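# Sort four tray parts into two totes by kind

## Task

Move all four parts from the tray into the two totes so that each tote holds a single kind of part and every part, including any that began in a tote, lies inside one. A part sitting on or hanging over a tote's rim or inner ledge does not count as inside. When finished, both totes must rest flat on the table with no part of their bases past the table edge, and hold nothing except the parts.

## Robot and tools

Robot: two arms. left_arm carries a five-finger left hand and sits on the +y side; right_arm carries a right hand. Base positions in the scene frame: left_arm (-0.039, +0.332, 0) m, right_arm (+0.016, -0.343, 0) m, both almost unrotated. A post stands behind the arms. Small outside nudges may shift loose objects now and then.

Frames. Scene frame: origin at table height halfway between the arms' nominal bases, +x out over the table, +z up, +y toward left_arm. Fixed cameras and the table use it. Each arm reports its hand point pose, velocities and wrist camera pose in its own base frame. Commanded offsets are along the axes of that arm's current Hand target. The hand point is 0.15 m out from the wrist flange and 0.05 m in front of the palm: +z runs along the straight fingers (tips 0.06 to 0.07 m beyond), +y points out of the palm, fingers lie 0.06 m behind the point along -y. For the right hand +x points away from the thumb; for the left hand +x points toward the thumb. A wrist bracket on the little-finger side can strike things, and a level hand can let the wrist hang low enough to touch the table first.

Row layout (both execute_actions and move): one flat list of 28 numbers, each in [-1, 1], covering both arms even if one is idle. Order: left dx, dy, dz, rx, ry, rz, then left little, ring, middle, index, thumb_bend, thumb_turn, force_limit, speed; then the same fourteen for the right arm. The six pose numbers are an offset, not a pose: a shift from the Hand target as it stood when the action or move began; 1.0 equals 0.6 m of travel or 180 degrees, and rx, ry, rz form a single rotation vector. Sending six zeros asks nothing new of that arm. Repeating an offset moves the arm again.

Hand numbers are absolute targets, not offsets: +1 open or straight, -1 closed. thumb_turn -1 swings the thumb in front of the palm, +1 beside it. force_limit maps -1..+1 to roughly 0..10 N at the fingertip (0..15 N for both thumb motors). speed rises from near zero at -1 to full at +0.48 and above; full travel takes 0.49 s. For gentle grips close with speed at -0.94 or lower. There is no 'unchanged' code: to keep a hand as it is, resend the eight numbers from its last executed row (if none yet, use hand_measured plus hand_force_limit and hand_speed). Thumb turned in, the hand wraps objects about 0.035 to 0.065 m thick; thumb tip to index pad can pinch light items up to about 0.08 m.

Tools.
execute_actions(actions, cameras): actions is a list of actions, each a table of up to 15 rows played one per 1/30 s step; a short table repeats its final row up to step 15. Every row in an action counts from the same start pose. Images come only for an empty list or when cameras names them.
move(target, speed, blend, stop_force, zero, blocking, cameras): target is one 28-number row or a list of up to 15; all offsets count from the Hand targets at the move's start, not from the prior target. speed is m/s, 0.002 to 3.6 (default 0.25); turns run up to twice that in rad/s. blend in metres rounds corners (0 = stop at each). stop_force, 3 to 120 N, ends an arm's path when its wrist sensor feels that much push against the motion; use it slowly for touching down; it needs identical hand numbers in every row and cannot combine with blocking=false. zero (default true) rezeroes the sensor first. Whole move capped at 10 s. Paths do not avoid obstacles.
wait(seconds 0 to 3600); stop() brakes a running move; zoom_image(camera, region [x0,y0,x1,y1] pixels, at most 504 by 504) for cam_high, cam_low, cam_left_wrist or cam_right_wrist; show_instructions(); zero_wrist_force(arm: left_arm or right_arm); finished_scene(scene 1) ends irreversibly.

Results. Each gives end_effector_position (m) and quat_wxyz per arm, velocities, Hand target (last commanded pose after clipping; the next offset counts from it; the arm often rests slightly short), joint positions and torques, Wrist force/torque along the hand point axes plus a peak line, and per hand hand_measured, hand_stopped_by (moving, target, force, stalled, fault) and hand_load_n (positive pushes the finger open; a lost grip shows as load near 0). move adds a 'move:' line: done, off_target, moving, held or fault, and limits such as paced (pose clipped) or held. Cameras: all 672x504.

Cautions. Each step, commanded orientation is clipped to within 32 degrees of the measured one. An arm stops for 10 s if contact torque reaches a joint's limit (wrist joints about 23 N m, with pushing margin only about 11 to 14 N m), if outside force nears 150 N, or if a wrist joint lags its plan by 0.9 degrees (shoulder/elbow 7.5). Arms are stiff: aiming even slightly past a firm contact can fault. Keep wrists away from their first joint's axis. Arms must not collide or grip each other. Motors heating to 70 °C raise a warning; at 85 °C the arm brakes for 30 to 60 s. Avoid drops, releasing moving parts, slams and hard shoves, and never let anything leave the table.

Each tool is called after "Call:" as name(argument=value, ...) on one line, values as JSON.

Reference images:

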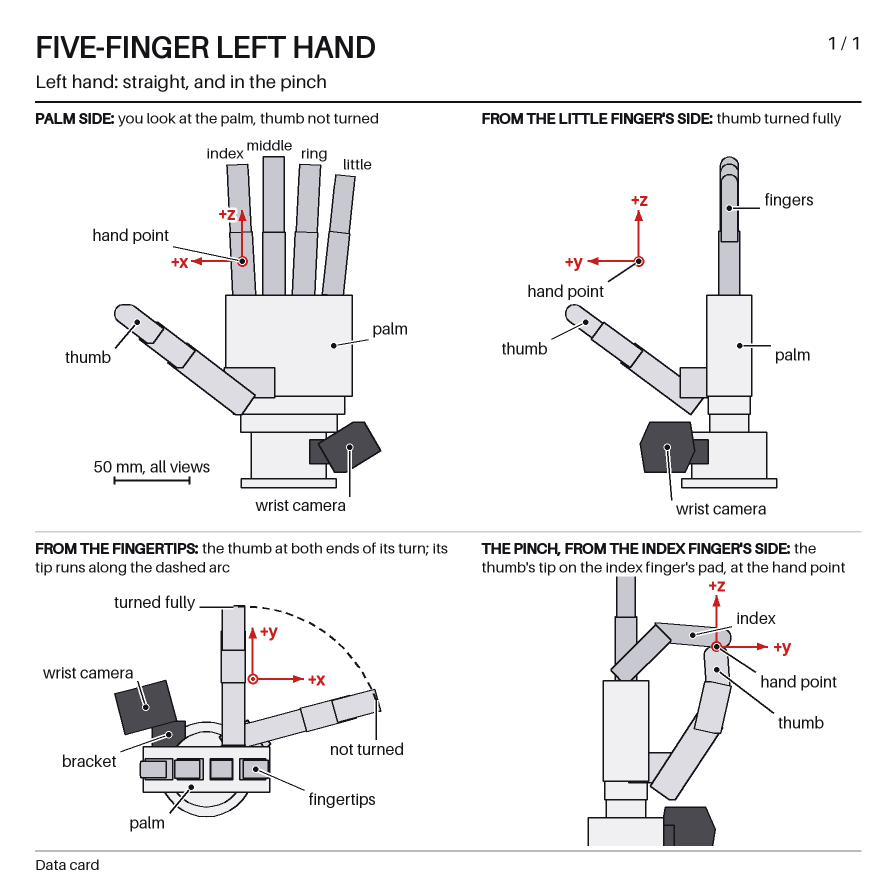

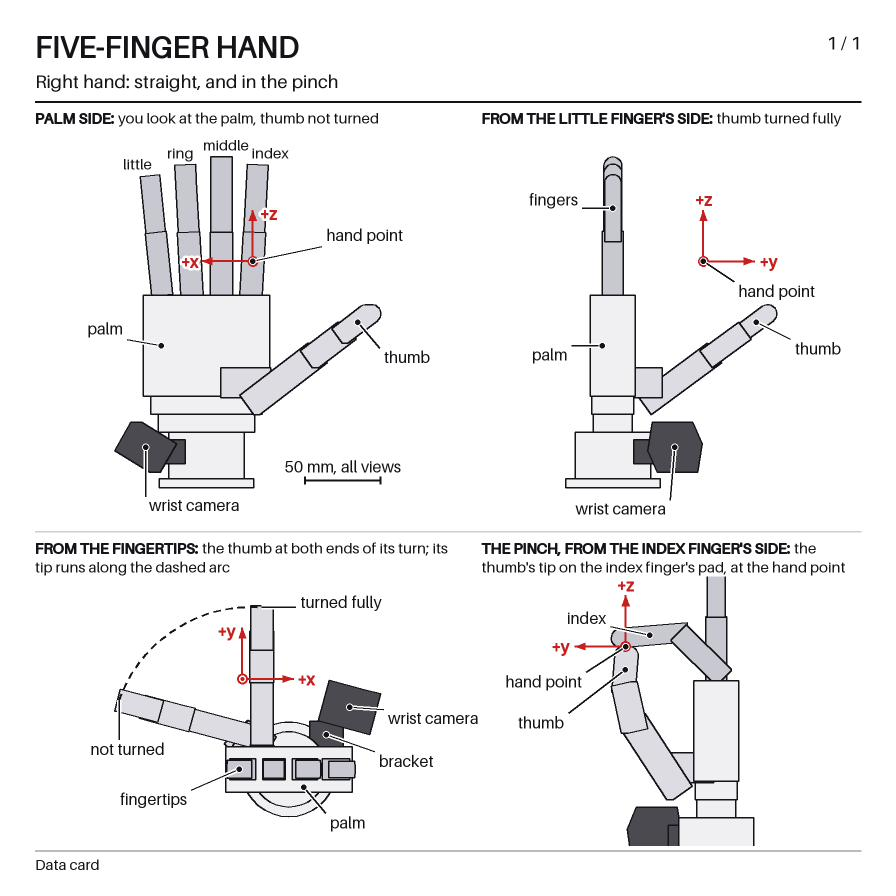

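## Session

Call:
execute_actions(actions=[])

Scene clock: 0.00 s.
left_arm: end_effector_position=(+0.2703, -0.1221, +0.2094) hand_measured=(+1.000, +1.000, +1.000, +1.000, +1.000, +1.000) hand_load_n=(+0.0, +0.0, +0.5, +0.0, +0.0, +0.0) hand_stopped_by=(target, target, target, target, target, target) hand_force_limit=0.00 hand_speed=-0.80 end_effector_quat_wxyz=(+0.000, +1.000, +0.000, +0.000) | right_arm: end_effector_position=(+0.2703, +0.1221, +0.2094) hand_measured=(+1.000, +1.000, +1.000, +1.000, +1.000, +1.000) hand_load_n=(+0.0, +0.0, +0.0, +0.0, +0.0, +0.0) hand_stopped_by=(target, target, target, target, target, target) hand_force_limit=0.00 hand_speed=-0.80 end_effector_quat_wxyz=(+0.000, +0.000, +1.000, +0.000)
Joint positions: left_arm=[3.458 -1.419 -2.042 1.89 -1.571 1.887] | right_arm=[-0.316 -1.723 2.042 1.252 1.571 -1.887]
Joint velocities: within noise
Joint torques (N m): no reading
Motor temperatures (°C): left_arm=[20 26 29 32 33 27] | right_arm=[26 29 22 34 30 30]
Wrist force (N): no reading
Wrist torque (N m): no reading
Wrist force, peak (N): no reading
Hand target: left_arm +0.2703, -0.1221, +0.2094; +0.000, +1.000, +0.000, +0.000 | right_arm +0.2703, +0.1221, +0.2094; +0.000, +0.000, +1.000, +0.000

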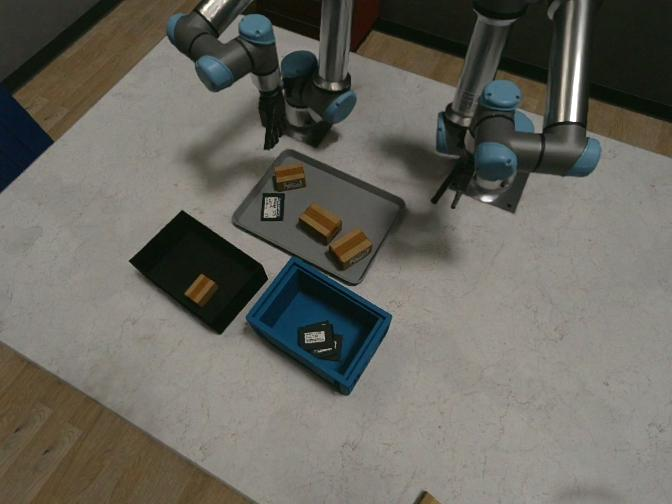

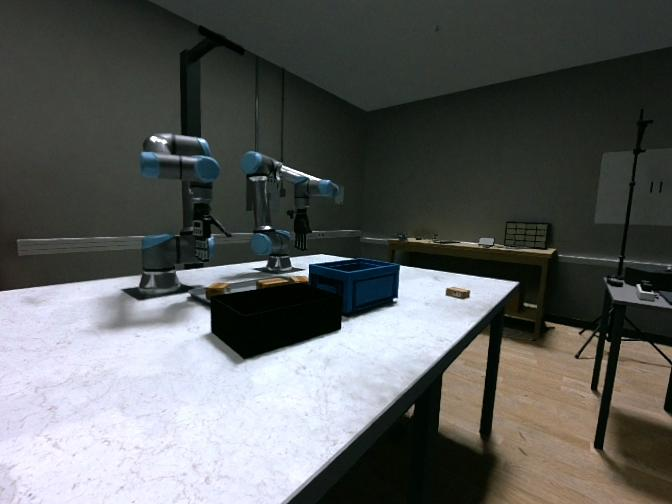

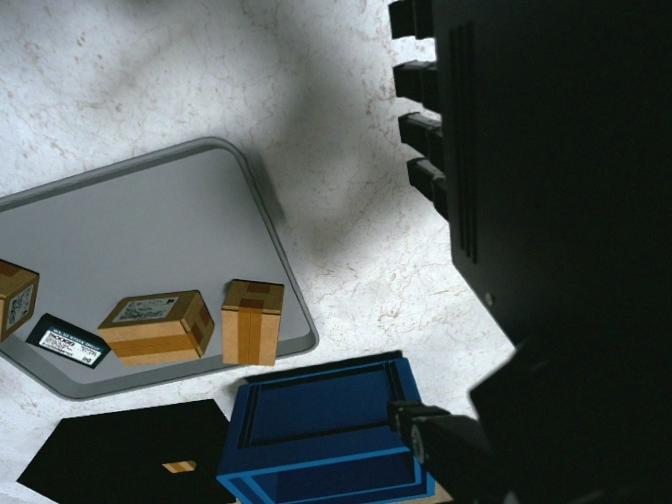

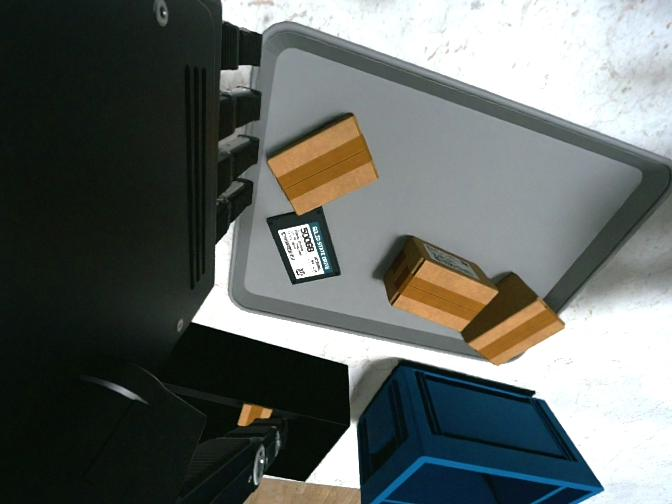

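Call:
zoom_image(camera="cam_high", region=[120, 190, 400, 400])

Call:
zoom_image(camera="cam_high", region=[230, 140, 410, 290])

Call:
zoom_image(camera="cam_low", region=[130, 230, 480, 370])

Call:
zoom_image(camera="cam_right_wrist", region=[220, 0, 672, 504])

Scaled by 1.800 from the camera's image (finer frame: 960x720).

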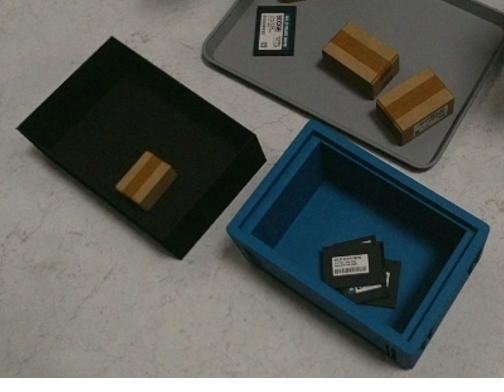

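Scaled by 2.800 from the camera's image (finer frame: 960x720).

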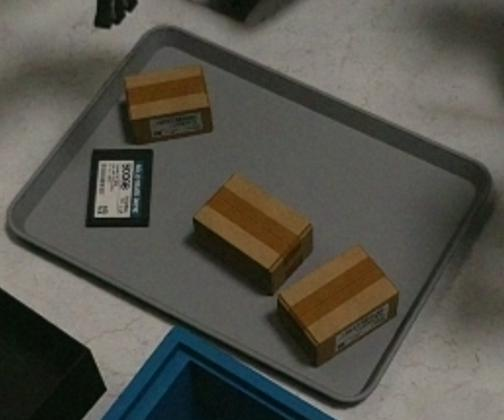

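Scaled by 1.440 from the camera's image (finer frame: 960x720).

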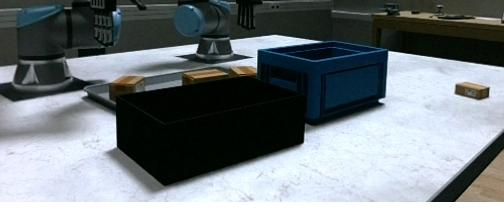

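Scaled by 1.000.

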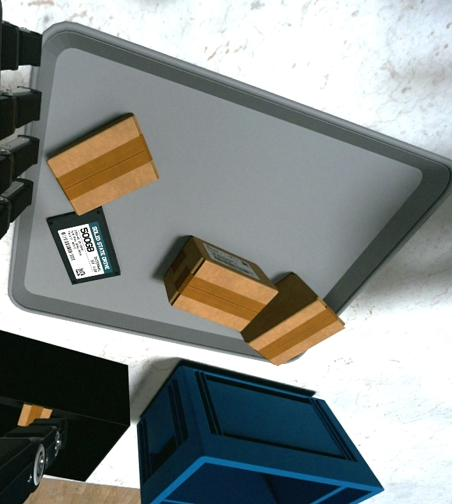

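Call:
zoom_image(camera="cam_high", region=[290, 195, 390, 280])

Call:
zoom_image(camera="cam_high", region=[240, 150, 340, 235])

Call:
zoom_image(camera="cam_right_wrist", region=[370, 220, 580, 380])

Call:
zoom_image(camera="cam_right_wrist", region=[230, 90, 410, 300])

Call:
zoom_image(camera="cam_low", region=[180, 250, 420, 370])

Call:
zoom_image(camera="cam_left_wrist", region=[0, 200, 340, 420])

Scaled by 5.040 from the camera's image (finer frame: 960x720).

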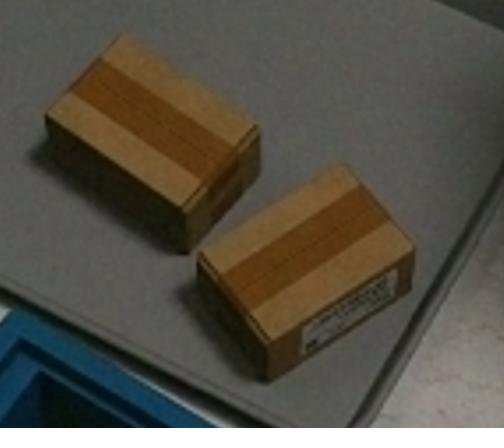

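Scaled by 5.040 from the camera's image (finer frame: 960x720).

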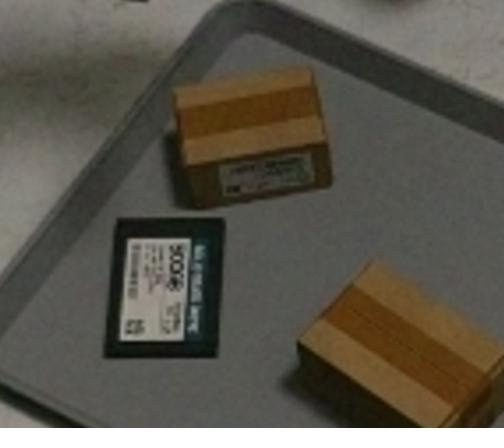

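Scaled by 2.400 from the camera's image (finer frame: 960x720).

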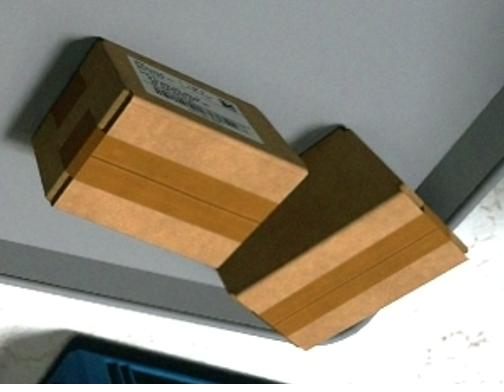

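Scaled by 2.400 from the camera's image (finer frame: 960x720).

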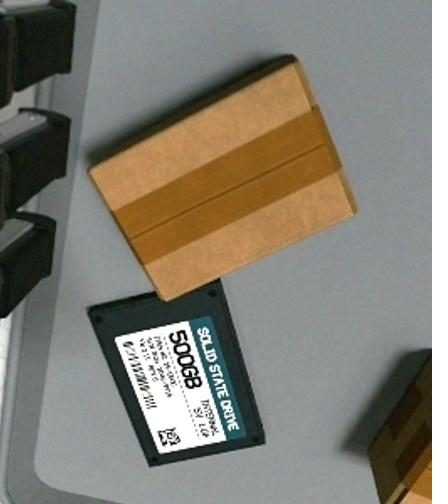

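Scaled by 2.100 from the camera's image (finer frame: 960x720).

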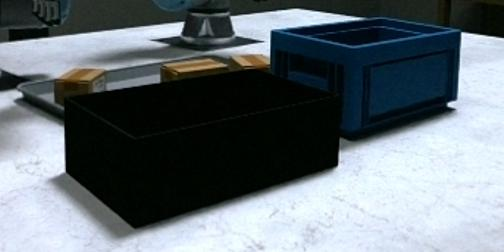

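Scaled by 1.482 from the camera's image (finer frame: 960x720).

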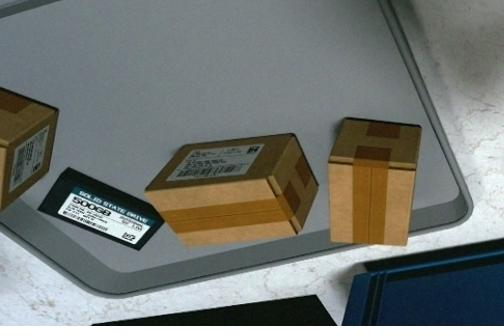

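Call:
move(target=[0,-0.2,-0.083,0,0,0,1,1,1,1,1,1,0,-0.8,-0.1795,0.2757,0.0323,0.2475,-0.2098,-0.4119,1,1,0.7,0.7,1,-1,-0.4,0], speed=0.25, cameras=["all"])

Scene clock: 166.70 s.
left_arm: end_effector_position=(+0.2703, -0.0022, +0.2592) hand_measured=(+1.000, +1.000, +1.000, +1.000, +1.000, +1.000) hand_load_n=(+0.0, +0.0, +0.0, +0.0, +0.0, +0.0) hand_stopped_by=(target, target, target, target, target, target) hand_force_limit=0.00 hand_speed=-0.80 end_effector_quat_wxyz=(+0.000, +1.000, +0.000, +0.000) | right_arm: end_effector_position=(+0.3780, +0.2875, +0.1900) hand_measured=(+1.000, +1.000, +0.700, +0.700, +1.000, -1.000) hand_load_n=(+0.0, +0.0, +0.0, +0.0, +0.0, +0.0) hand_stopped_by=(target, target, target, target, target, target) hand_force_limit=-0.40 hand_speed=0.00 end_effector_quat_wxyz=(+0.293, -0.576, +0.680, -0.346)
Joint positions: left_arm=[3.951 -1.384 -1.939 1.752 -1.571 2.38] | right_arm=[0.551 -1.512 1.847 0.431 2.13 -2.669]
Joint torques (N m): left_arm=[14.01 -0.18 26.93 -3.89 0.77 2.18] | right_arm=[7.17 -33.46 -12.43 -0.9 -1.96 -1.93]
Wrist force (N): left_arm=[-0.1 0.3 -0.4] | right_arm=[-0.7 2.2 0.2]
Wrist torque (N m): left_arm=[0.07 0.00 -0.11] | right_arm=[0.34 0.04 0.03]
Wrist force, peak (N): left_arm=[-0.5 0.0 -0.4] | right_arm=[-0.8 2.4 0.2]
Hand target: left_arm +0.2703, -0.0021, +0.2592; +0.000, +1.000, +0.000, +0.000 | right_arm +0.3780, +0.2876, +0.1900; +0.294, -0.576, +0.680, -0.346
Off the commanded pose: left_arm 0.000 m, 0 deg | right_arm 0.000 m, 0 deg.
move: done
cam_left_wrist: T_world_to_cam=[[0.28502, 0.95633, 0.06477, -0.09991], [0.81257, -0.27691, 0.51288, -0.35313], [0.50842, -0.09355, -0.85601, 0.19458]] pos_world=[0.2165, 0.01597, 0.35415]
cam_right_wrist: T_world_to_cam=[[-0.61404, -0.13193, -0.77817, 0.42241], [-0.3603, 0.92406, 0.12765, -0.14371], [0.70224, 0.35875, -0.61495, -0.13569]] pos_world=[0.30289, 0.2372, 0.26361]

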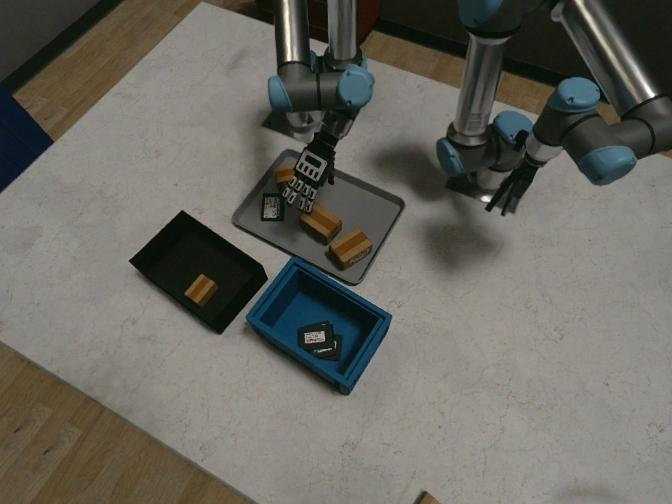

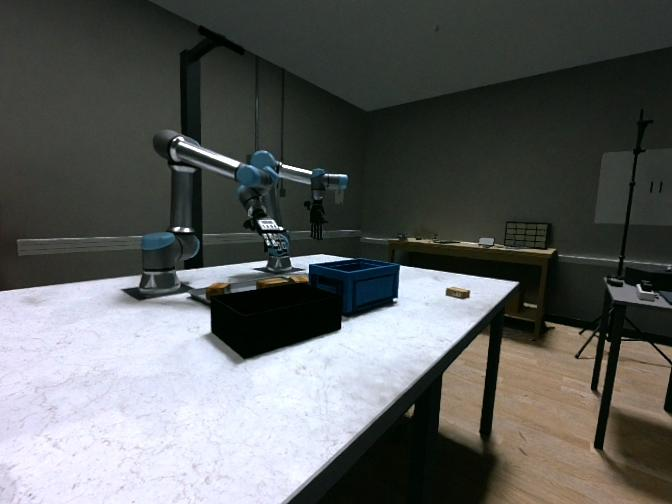

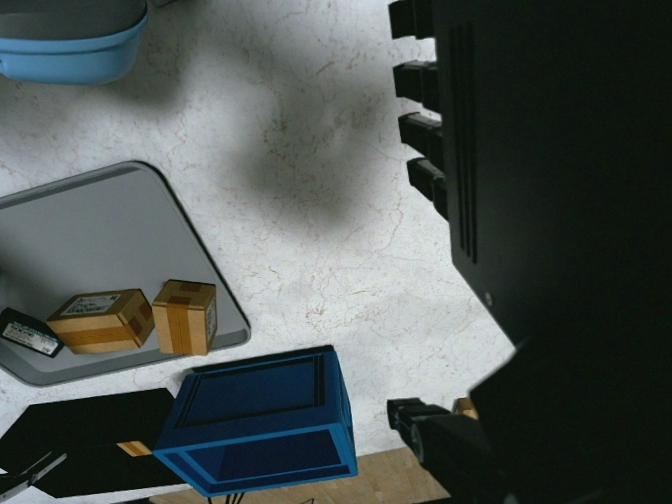

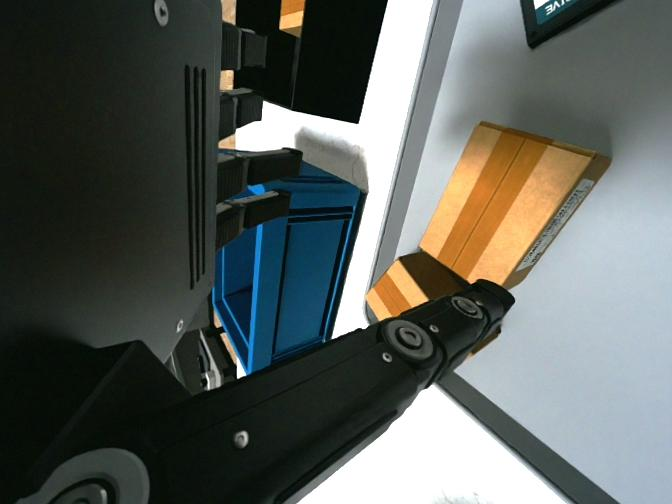

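Call:
zoom_image(camera="cam_right_wrist", region=[340, 100, 640, 380])

Scaled by 1.680 from the camera's image (finer frame: 960x720).

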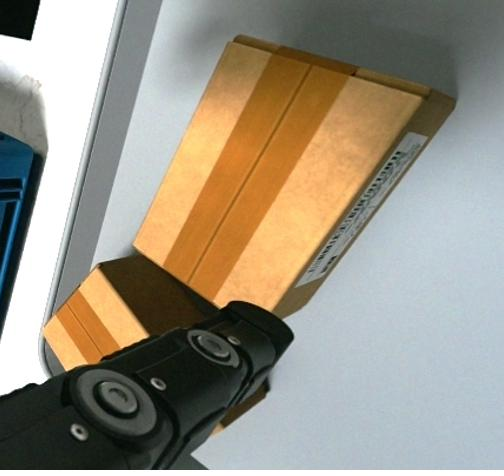

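Call:
move(target=[0,0,0,0,0,0,1,1,1,1,1,1,0,-0.8,0.0158,0.1307,0.1037,0,0.0072,0.0052,1,1,0.7,0.7,1,-1,-0.4,0], speed=0.15, cameras=["cam_right_wrist", "cam_high"])

Scene clock: 187.83 s.
left_arm: end_effector_position=(+0.2703, -0.0021, +0.2592) hand_measured=(+1.000, +1.000, +1.000, +1.000, +1.000, +1.000) hand_load_n=(+0.0, +0.0, +0.0, +0.0, +0.0, +0.0) hand_stopped_by=(target, target, target, target, target, target) hand_force_limit=0.00 hand_speed=-0.80 end_effector_quat_wxyz=(+0.000, +1.000, +0.000, +0.000) | right_arm: end_effector_position=(+0.3806, +0.2775, +0.0901) hand_measured=(+1.000, +1.000, +0.700, +0.700, +1.000, -1.000) hand_load_n=(+0.0, +0.0, +0.0, +0.0, +0.0, +0.0) hand_stopped_by=(target, target, target, target, target, target) hand_force_limit=-0.40 hand_speed=0.00 end_effector_quat_wxyz=(+0.289, -0.567, +0.688, -0.350)
Joint positions: left_arm=[3.951 -1.384 -1.939 1.752 -1.571 2.38] | right_arm=[0.533 -1.403 2.011 0.163 2.137 -2.661]
Joint torques (N m): left_arm=[13.55 0.71 26.46 -3.92 0.67 2.14] | right_arm=[-8.78 -15.89 -9.13 -1.01 2.36 -1.58]
Wrist force (N): left_arm=[-0.2 0.1 -0.1] | right_arm=[-0.5 2.4 0.1]
Wrist torque (N m): left_arm=[0.02 0.01 -0.11] | right_arm=[0.38 0.02 0.05]
Wrist force, peak (N): left_arm=[-0.5 0.1 0.0] | right_arm=[-0.6 2.7 0.5]
Hand target: left_arm +0.2703, -0.0021, +0.2592; +0.000, +1.000, +0.000, +0.000 | right_arm +0.3806, +0.2775, +0.0900; +0.289, -0.567, +0.688, -0.350
Off the commanded pose: left_arm 0.000 m, 0 deg | right_arm 0.000 m, 0 deg.
move: done
cam_right_wrist: T_world_to_cam=[[-0.61731, -0.11513, -0.77825, 0.34157], [-0.33473, 0.93366, 0.12739, -0.13312], [0.71196, 0.33914, -0.61489, -0.19366]] pos_world=[0.30417, 0.2293, 0.16371]
Images, in order (width x height): cam_high 672x504, cam_right_wrist 672x504.

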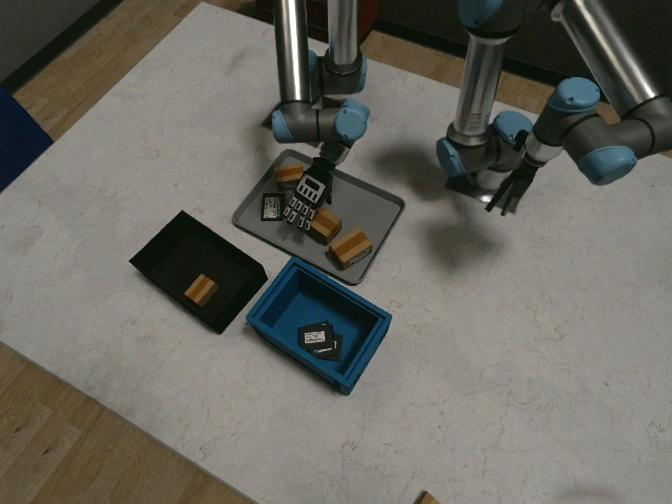

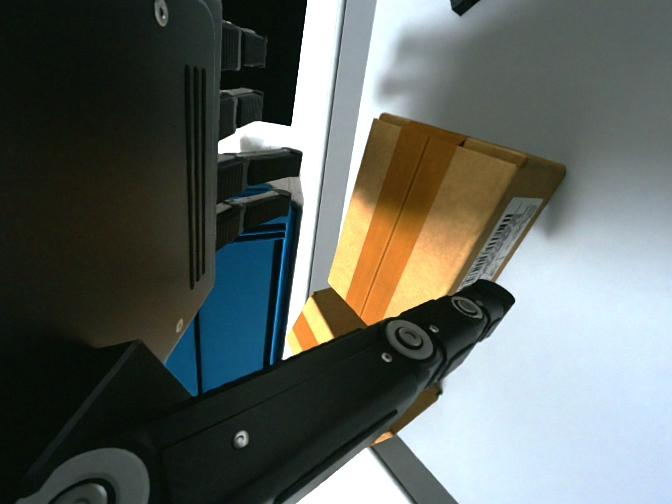

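Call:
move(target=[0,0,0,0,0,0,1,1,1,1,1,1,0,-0.8,0.0007,0.068,0.0453,0,0,0,1,1,0.7,0.7,1,-1,-0.4,0], speed=0.06, stop_force=10, cameras=["cam_right_wrist", "cam_high"])

Scene clock: 199.07 s.
left_arm: end_effector_position=(+0.2703, -0.0021, +0.2592) hand_measured=(+1.000, +1.000, +1.000, +1.000, +1.000, +1.000) hand_load_n=(+0.0, +0.0, +0.0, +0.0, +0.0, +0.0) hand_stopped_by=(target, target, target, target, target, target) hand_force_limit=0.00 hand_speed=-0.80 end_effector_quat_wxyz=(+0.000, +1.000, +0.000, +0.000) | right_arm: end_effector_position=(+0.3786, +0.2774, +0.0410) hand_measured=(+1.000, +1.000, +0.700, +0.700, +1.000, -1.000) hand_load_n=(+0.0, +0.0, +0.0, +0.0, +0.0, +0.0) hand_stopped_by=(target, target, target, target, target, target) hand_force_limit=-0.40 hand_speed=0.00 end_effector_quat_wxyz=(+0.289, -0.567, +0.688, -0.350)
Joint positions: left_arm=[3.951 -1.384 -1.939 1.752 -1.571 2.38] | right_arm=[0.536 -1.324 2.071 0.025 2.14 -2.659]
Joint torques (N m): left_arm=[13.62 2.93 23.85 -3.86 0.67 2.09] | right_arm=[8.38 -16.84 -9.36 -1.1 2.87 -1.09]
Wrist force (N): left_arm=[-0.1 0.2 0.1] | right_arm=[-0.5 2.2 0.3]
Wrist torque (N m): left_arm=[0.02 0.01 -0.11] | right_arm=[0.34 0.02 -0.10]
Wrist force, peak (N): left_arm=[-0.4 0.1 -0.3] | right_arm=[-0.8 2.4 0.4]
Hand target: left_arm +0.2703, -0.0021, +0.2592; +0.000, +1.000, +0.000, +0.000 | right_arm +0.3786, +0.2774, +0.0410; +0.289, -0.567, +0.688, -0.350
Off the commanded pose: left_arm 0.000 m, 0 deg | right_arm 0.000 m, 0 deg.
move: done
cam_right_wrist: T_world_to_cam=[[-0.61733, -0.11506, -0.77824, 0.30204], [-0.33469, 0.93367, 0.12745, -0.1275], [0.71196, 0.33914, -0.61489, -0.22232]] pos_world=[0.30207, 0.2292, 0.11461]
Images, in order (width x height): cam_high 672x504, cam_right_wrist 672x504.

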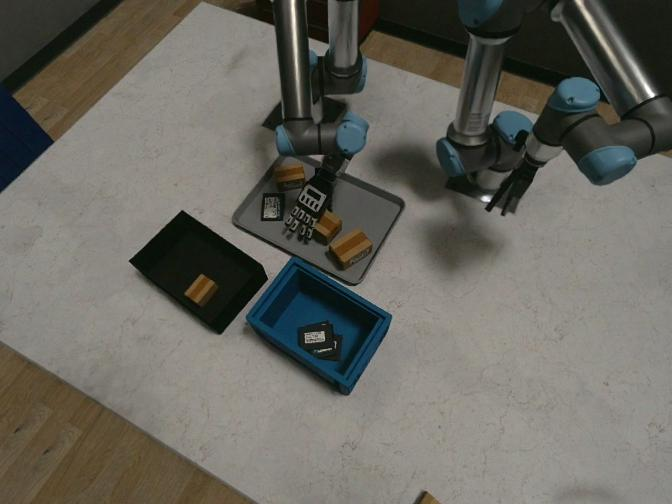

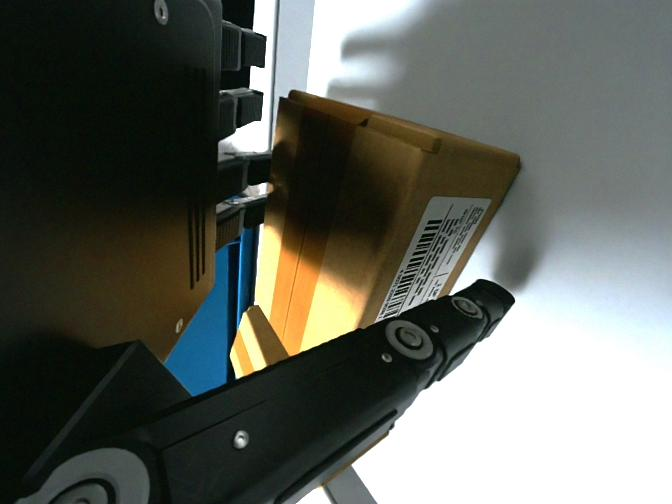

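Call:
move(target=[0,0,0,0,0,0,1,1,1,1,1,1,0,-0.8,0,0,0,0,0,0,1,1,0.0,0.0,0.3,-1,-0.2,-0.92], cameras=["cam_right_wrist"])

Scene clock: 206.13 s.
left_arm: end_effector_position=(+0.2703, -0.0021, +0.2592) hand_measured=(+1.000, +1.000, +1.000, +1.000, +1.000, +1.000) hand_load_n=(+0.0, +0.5, +0.0, +0.0, +0.0, +0.0) hand_stopped_by=(target, target, target, target, target, target) hand_force_limit=0.00 hand_speed=-0.80 end_effector_quat_wxyz=(+0.000, +1.000, +0.000, +0.000) | right_arm: end_effector_position=(+0.3786, +0.2774, +0.0410) hand_measured=(+1.000, +1.000, +0.298, +0.304, +0.804, -1.000) hand_load_n=(+0.0, +0.0, +5.0, +3.0, +7.5, +0.0) hand_stopped_by=(target, target, force, force, force, target) hand_force_limit=-0.20 hand_speed=-0.92 end_effector_quat_wxyz=(+0.289, -0.567, +0.688, -0.350)
Joint positions: left_arm=[3.951 -1.384 -1.939 1.752 -1.571 2.38] | right_arm=[0.536 -1.324 2.071 0.025 2.14 -2.659]
Joint torques (N m): left_arm=[13.61 4.84 21.71 -3.9 0.71 2.16] | right_arm=[8.13 -16.22 -8.84 0.72 1.4 -1.65]
Wrist force (N): left_arm=[-0.1 0.1 -0.1] | right_arm=[-1.2 -8.5 -2.5]
Wrist torque (N m): left_arm=[0.02 -0.01 -0.10] | right_arm=[-0.19 0.11 -0.30]
Wrist force, peak (N): left_arm=[-0.4 0.2 -0.3] | right_arm=[-1.0 -9.5 -2.4]
Hand target: left_arm +0.2703, -0.0021, +0.2592; +0.000, +1.000, +0.000, +0.000 | right_arm +0.3786, +0.2774, +0.0410; +0.289, -0.567, +0.688, -0.350
Off the commanded pose: left_arm 0.000 m, 0 deg | right_arm 0.000 m, 0 deg.
move: done
cam_right_wrist: T_world_to_cam=[[-0.61731, -0.11513, -0.77825, 0.30205], [-0.33473, 0.93366, 0.12739, -0.12748], [0.71196, 0.33914, -0.61489, -0.22232]] pos_world=[0.30207, 0.2292, 0.11461]

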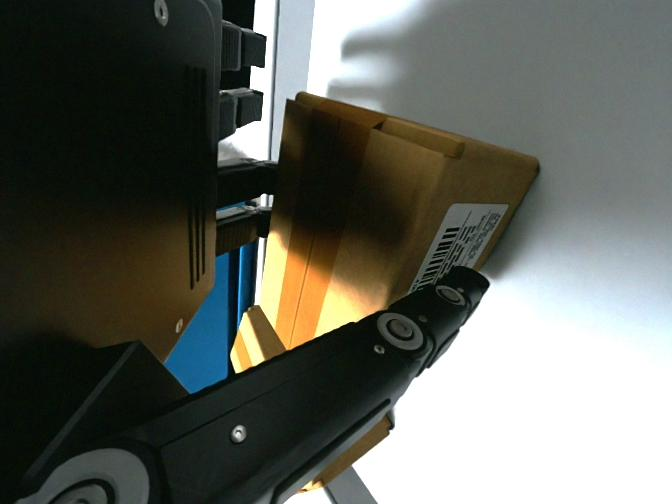

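Call:
move(target=[0,0,0,0,0,0,1,1,1,1,1,1,0,-0.8,0,-0.0404,-0.0294,0,0,0,1,1,0.0,0.0,0.3,-1,-0.2,-0.92], speed=0.05, cameras=["cam_right_wrist"])

Scene clock: 209.47 s.
left_arm: end_effector_position=(+0.2703, -0.0021, +0.2592) hand_measured=(+1.000, +1.000, +1.000, +1.000, +1.000, +1.000) hand_load_n=(+0.0, +0.0, +0.0, +0.0, -0.5, +0.0) hand_stopped_by=(target, target, target, target, target, target) hand_force_limit=0.00 hand_speed=-0.80 end_effector_quat_wxyz=(+0.000, +1.000, +0.000, +0.000) | right_arm: end_effector_position=(+0.3785, +0.2775, +0.0708) hand_measured=(+1.000, +1.000, +0.298, +0.304, +0.804, -1.000) hand_load_n=(+0.0, +0.0, +4.0, +2.5, +8.0, +0.0) hand_stopped_by=(target, target, force, force, force, target) hand_force_limit=-0.20 hand_speed=-0.92 end_effector_quat_wxyz=(+0.289, -0.567, +0.688, -0.350)
Joint positions: left_arm=[3.951 -1.384 -1.939 1.752 -1.571 2.38] | right_arm=[0.536 -1.375 2.038 0.109 2.14 -2.659]
Joint torques (N m): left_arm=[12.98 6.26 20.18 -3.82 0.71 2.18] | right_arm=[7.32 -36.39 -23.57 2.47 -0.36 1.6]
Wrist force (N): left_arm=[-0.2 0.1 -0.2] | right_arm=[-0.5 3.3 1.3]
Wrist torque (N m): left_arm=[0.03 0.01 -0.11] | right_arm=[0.33 0.01 -0.10]
Wrist force, peak (N): left_arm=[-0.4 0.1 -0.3] | right_arm=[-1.2 -9.1 -2.6]
Hand target: left_arm +0.2703, -0.0021, +0.2592; +0.000, +1.000, +0.000, +0.000 | right_arm +0.3786, +0.2775, +0.0710; +0.289, -0.567, +0.688, -0.350
Off the commanded pose: left_arm 0.000 m, 0 deg | right_arm 0.000 m, 0 deg.
move: done
cam_right_wrist: T_world_to_cam=[[-0.6173, -0.11514, -0.77826, 0.32526], [-0.33474, 0.93366, 0.12738, -0.13137], [0.71196, 0.33914, -0.61489, -0.20403]] pos_world=[0.30207, 0.2293, 0.14441]

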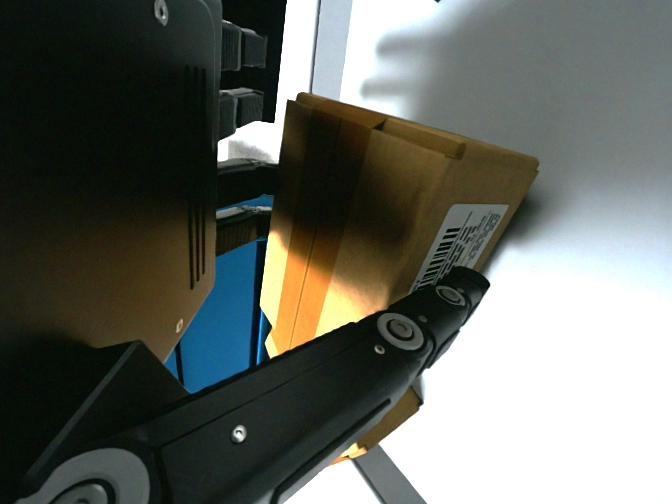

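Call:
move(target=[[0,0,0,0,0,0,1,1,1,1,1,1,0,-0.8,0,-0.1079,-0.0784,0,0,0,1,1,0.0,0.0,0.3,-1,-0.2,-0.92],[0,0,0,0,0,0,1,1,1,1,1,1,0,-0.8,0.4555,-0.432,0.0018,0,0,0,1,1,0.0,0.0,0.3,-1,-0.2,-0.92]], speed=0.2, blend=[0.03,0], cameras=["cam_right_wrist","cam_high","cam_left_wrist"])

Scene clock: 237.87 s.
left_arm: end_effector_position=(+0.2703, -0.0021, +0.2592) hand_measured=(+1.000, +1.000, +1.000, +1.000, +1.000, +1.000) hand_load_n=(+0.0, +0.0, +0.0, +0.0, +0.0, +0.0) hand_stopped_by=(target, target, target, target, target, target) hand_force_limit=0.00 hand_speed=-0.80 end_effector_quat_wxyz=(+0.000, +1.000, +0.000, +0.000) | right_arm: end_effector_position=(+0.4768, -0.0199, +0.2801) hand_measured=(+1.000, +1.000, +0.298, +0.304, +0.804, -1.000) hand_load_n=(+0.0, +0.0, +4.0, +2.5, +8.0, +0.0) hand_stopped_by=(target, target, force, force, force, target) hand_force_limit=-0.20 hand_speed=-0.92 end_effector_quat_wxyz=(+0.289, -0.567, +0.688, -0.350)
Joint positions: left_arm=[3.951 -1.384 -1.939 1.752 -1.571 2.38] | right_arm=[-0.508 -1.697 1.771 0.578 1.317 -3.331]
Joint torques (N m): left_arm=[12.76 8.99 17.33 -3.87 0.67 2.07] | right_arm=[-8.52 -5.91 -28.96 1.98 -2.81 -1.47]
Wrist force (N): left_arm=[-0.1 0.0 -0.1] | right_arm=[-1.0 3.4 1.1]
Wrist torque (N m): left_arm=[0.00 0.00 -0.10] | right_arm=[0.37 0.12 0.02]
Wrist force, peak (N): left_arm=[-0.3 0.1 -0.5] | right_arm=[-0.3 4.3 1.6]
Hand target: left_arm +0.2703, -0.0021, +0.2592; +0.000, +1.000, +0.000, +0.000 | right_arm +0.4768, -0.0200, +0.2801; +0.289, -0.567, +0.688, -0.350
Off the commanded pose: left_arm 0.000 m, 0 deg | right_arm 0.000 m, 0 deg.
move: done
cam_left_wrist: T_world_to_cam=[[0.28504, 0.95632, 0.06479, -0.09992], [0.81256, -0.27694, 0.51288, -0.35313], [0.50842, -0.09355, -0.85601, 0.19458]] pos_world=[0.2165, 0.01597, 0.35415]
cam_right_wrist: T_world_to_cam=[[-0.61727, -0.11513, -0.77828, 0.51444], [-0.33459, 0.93374, 0.12724, 0.15252], [0.71206, 0.33894, -0.61489, -0.0445]] pos_world=[0.40027, -0.0681, 0.35361]
Images, in order (width x height): cam_high 672x504, cam_left_wrist 672x504, cam_right_wrist 672x504.

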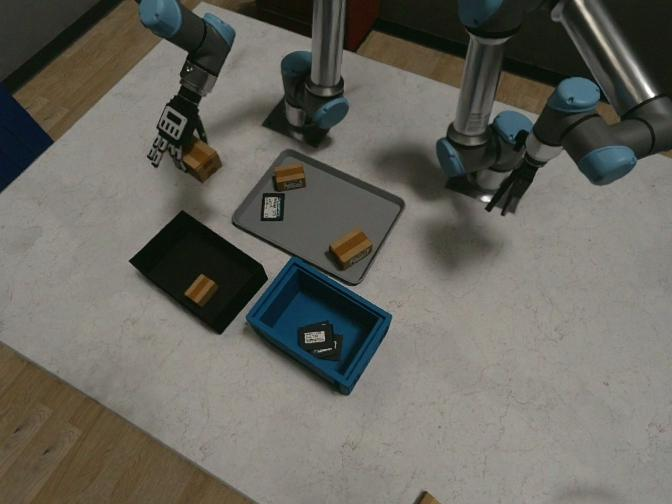

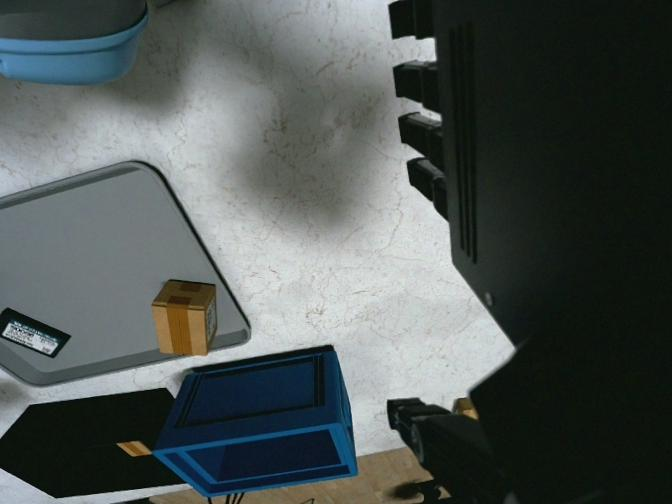

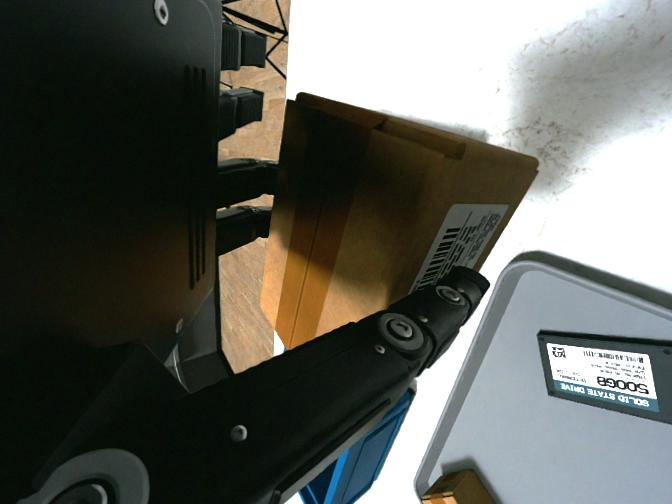

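Call:
zoom_image(camera="cam_high", region=[140, 80, 240, 200])

Call:
zoom_image(camera="cam_high", region=[120, 200, 280, 340])

Call:
zoom_image(camera="cam_high", region=[240, 245, 400, 405])

Call:
zoom_image(camera="cam_low", region=[200, 250, 350, 370])

Scaled by 4.200 from the camera's image (finer frame: 960x720).

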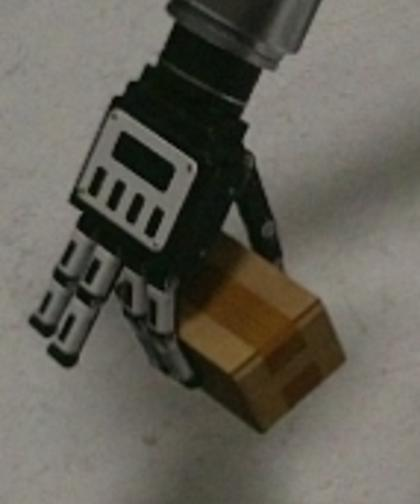

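Scaled by 3.150 from the camera's image (finer frame: 960x720).

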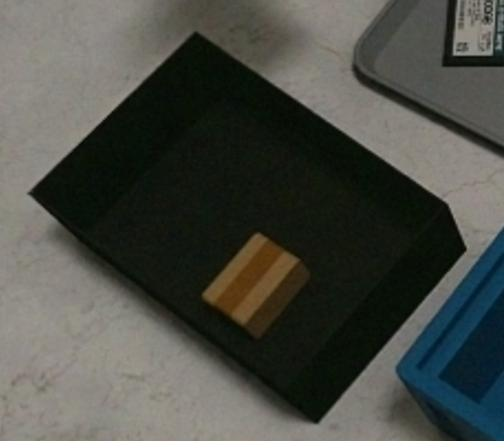

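Scaled by 3.150 from the camera's image (finer frame: 960x720).

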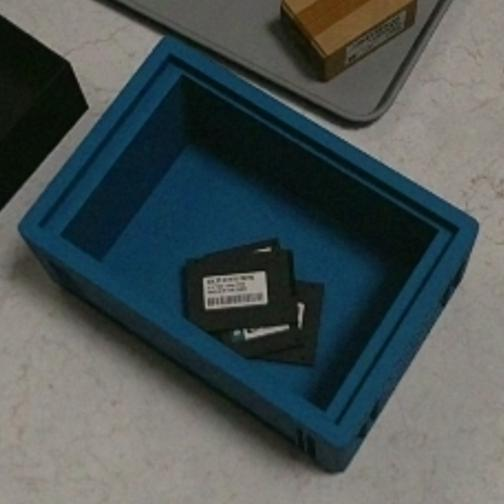

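This scene's latest camera images include none from cam_low. They are from: cam_high, cam_left_wrist, cam_right_wrist. cam_low's image comes with the result of a call that names it in "cameras".

Call:
move(target=[0,0,0,0,0,0,1,1,1,1,1,1,0,-0.8,-0.0318,-0.0335,0.3012,0,-0.0126,-0.0091,1,1,0.0,0.0,0.3,-1,-0.2,-0.92], speed=0.2, cameras=["cam_right_wrist","cam_high","cam_low"])

Scene clock: 278.50 s.
left_arm: end_effector_position=(+0.2703, -0.0021, +0.2592) hand_measured=(+1.000, +1.000, +1.000, +1.000, +1.000, +1.000) hand_load_n=(+0.0, +0.0, +0.0, +0.0, +0.0, +0.0) hand_stopped_by=(target, target, target, target, target, target) hand_force_limit=0.00 hand_speed=-0.80 end_effector_quat_wxyz=(+0.000, +1.000, +0.000, +0.000) | right_arm: end_effector_position=(+0.6354, -0.0315, +0.1902) hand_measured=(+1.000, +1.000, +0.298, +0.304, +0.804, -1.000) hand_load_n=(+0.0, +0.0, +4.5, +2.5, +8.0, +0.0) hand_stopped_by=(target, target, force, force, force, target) hand_force_limit=-0.20 hand_speed=-0.92 end_effector_quat_wxyz=(+0.297, -0.583, +0.673, -0.343)
Joint positions: left_arm=[3.951 -1.384 -1.939 1.752 -1.571 2.38] | right_arm=[-0.371 -1.263 1.526 0.379 1.387 -3.277]
Joint torques (N m): left_arm=[12.53 11.21 14.71 -3.9 0.68 2.1] | right_arm=[6.91 -26.12 -25.79 -0.85 2.01 1.92]
Wrist force (N): left_arm=[-0.1 0.2 -0.1] | right_arm=[-0.9 2.9 0.9]
Wrist torque (N m): left_arm=[0.03 -0.01 -0.10] | right_arm=[0.28 0.10 -0.15]
Wrist force, peak (N): left_arm=[-0.5 0.1 -0.2] | right_arm=[-1.1 4.0 0.2]
Hand target: left_arm +0.2703, -0.0021, +0.2592; +0.000, +1.000, +0.000, +0.000 | right_arm +0.6356, -0.0315, +0.1901; +0.297, -0.583, +0.674, -0.343
Off the commanded pose: left_arm 0.000 m, 0 deg | right_arm 0.000 m, 0 deg.
move: done
cam_right_wrist: T_world_to_cam=[[-0.61091, -0.14501, -0.77831, 0.53612], [-0.37986, 0.91622, 0.12746, 0.25597], [0.69462, 0.37352, -0.61481, -0.1967]] pos_world=[0.56139, -0.08331, 0.26371]
Images, in order (width x height): cam_high 672x504, cam_low 672x504, cam_right_wrist 672x504.

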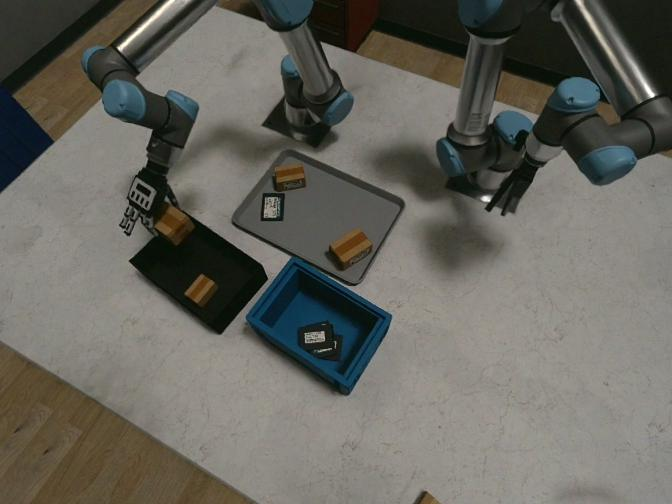

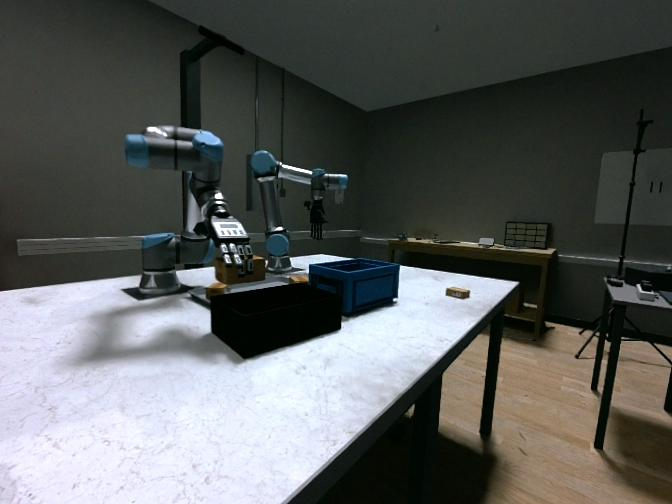

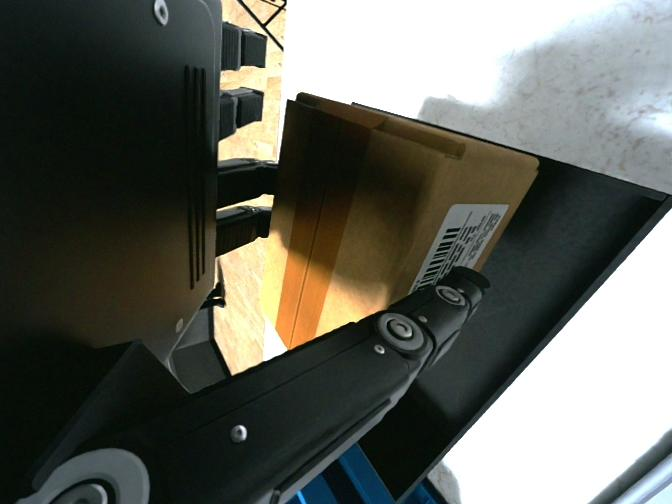

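Call:
zoom_image(camera="cam_right_wrist", region=[340, 80, 672, 504])

Scaled by 1.189 from the camera's image (finer frame: 960x720).

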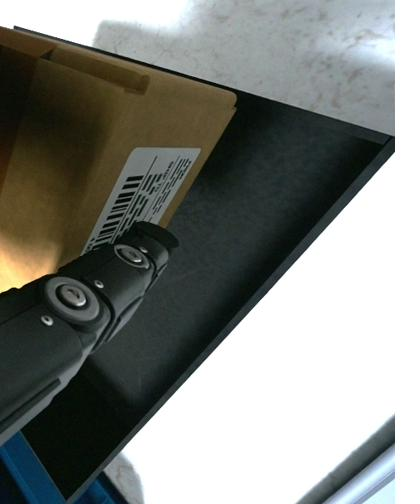

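Call:
move(target=[[0,0,0,0,0,0,1,1,1,1,1,1,0,-0.8,-0.0222,-0.001,0.0015,0,0,0,1,1,0.0,0.0,0.3,-1,-0.2,-0.92],[0,0,0,0,0,0,1,1,1,1,1,1,0,-0.8,-0.0222,0.181,0.1338,0,0,0,1,1,0.0,0.0,0.3,-1,-0.2,-0.92]], speed=0.1, blend=[0.01,0], stop_force=12, cameras=["cam_right_wrist","cam_high","cam_low"])

Scene clock: 294.90 s.
left_arm: end_effector_position=(+0.2703, -0.0021, +0.2592) hand_measured=(+1.000, +1.000, +1.000, +1.000, +1.000, +1.000) hand_load_n=(+0.0, +0.0, +0.0, +0.0, +0.0, +0.0) hand_stopped_by=(target, target, target, target, target, target) hand_force_limit=0.00 hand_speed=-0.80 end_effector_quat_wxyz=(+0.000, +1.000, +0.000, +0.000) | right_arm: end_effector_position=(+0.6379, -0.0183, +0.0875) hand_measured=(+1.000, +1.000, +0.298, +0.306, +0.804, -1.000) hand_load_n=(+0.0, +0.0, +4.5, +2.5, +8.0, +0.0) hand_stopped_by=(target, target, force, force, force, target) hand_force_limit=-0.20 hand_speed=-0.92 end_effector_quat_wxyz=(+0.297, -0.584, +0.674, -0.343)
Joint positions: left_arm=[3.951 -1.384 -1.939 1.752 -1.571 2.38] | right_arm=[-0.341 -1.169 1.675 0.133 1.411 -3.259]
Joint torques (N m): left_arm=[12.3 13.69 14.56 -3.84 0.61 2.1] | right_arm=[-0.66 -48.29 -25.07 1.85 1.37 0.41]
Wrist force (N): left_arm=[-0.3 0.0 -0.4] | right_arm=[-1.4 3.9 1.0]
Wrist torque (N m): left_arm=[0.01 0.03 -0.12] | right_arm=[0.48 0.19 -0.15]
Wrist force, peak (N): left_arm=[-0.3 0.1 -0.5] | right_arm=[-1.4 -34.6 -30.6]
Hand target: left_arm +0.2703, -0.0021, +0.2592; +0.000, +1.000, +0.000, +0.000 | right_arm +0.6379, -0.0183, +0.0875; +0.297, -0.584, +0.674, -0.343 (not the last commanded pose)
Off the commanded pose: left_arm 0.000 m, 0 deg | right_arm 0.032 m, 0 deg.
move: contact (right_arm); path passed 1 of 2 targets; blend cut to 0.0067 m at target 1
cam_right_wrist: T_world_to_cam=[[-0.612, -0.14486, -0.77748, 0.46032], [-0.37982, 0.91612, 0.12828, 0.25786], [0.69368, 0.3738, -0.61569, -0.26573]] pos_world=[0.56399, -0.07021, 0.1612]
Images, in order (width x height): cam_high 672x504, cam_low 672x504, cam_right_wrist 672x504.

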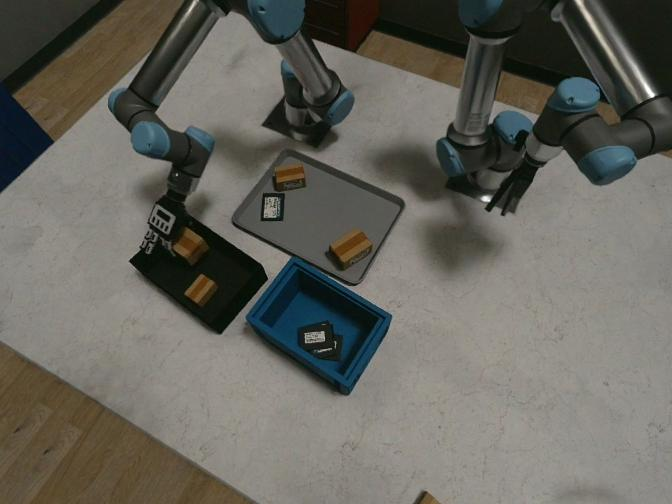

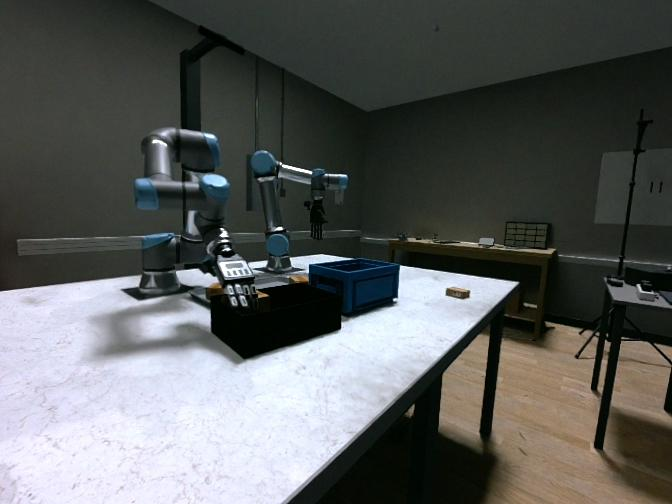

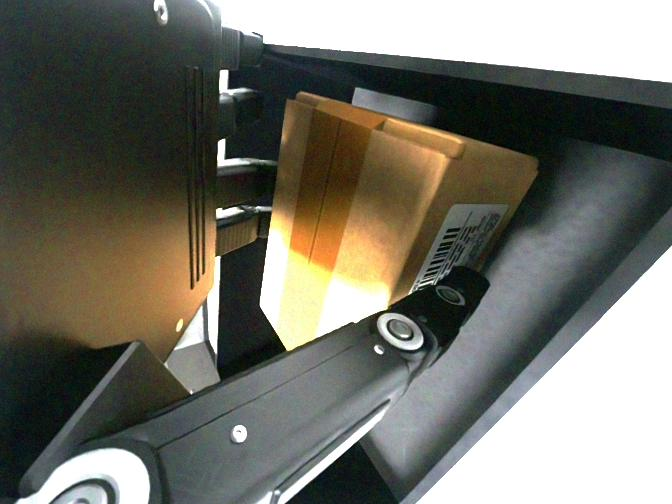

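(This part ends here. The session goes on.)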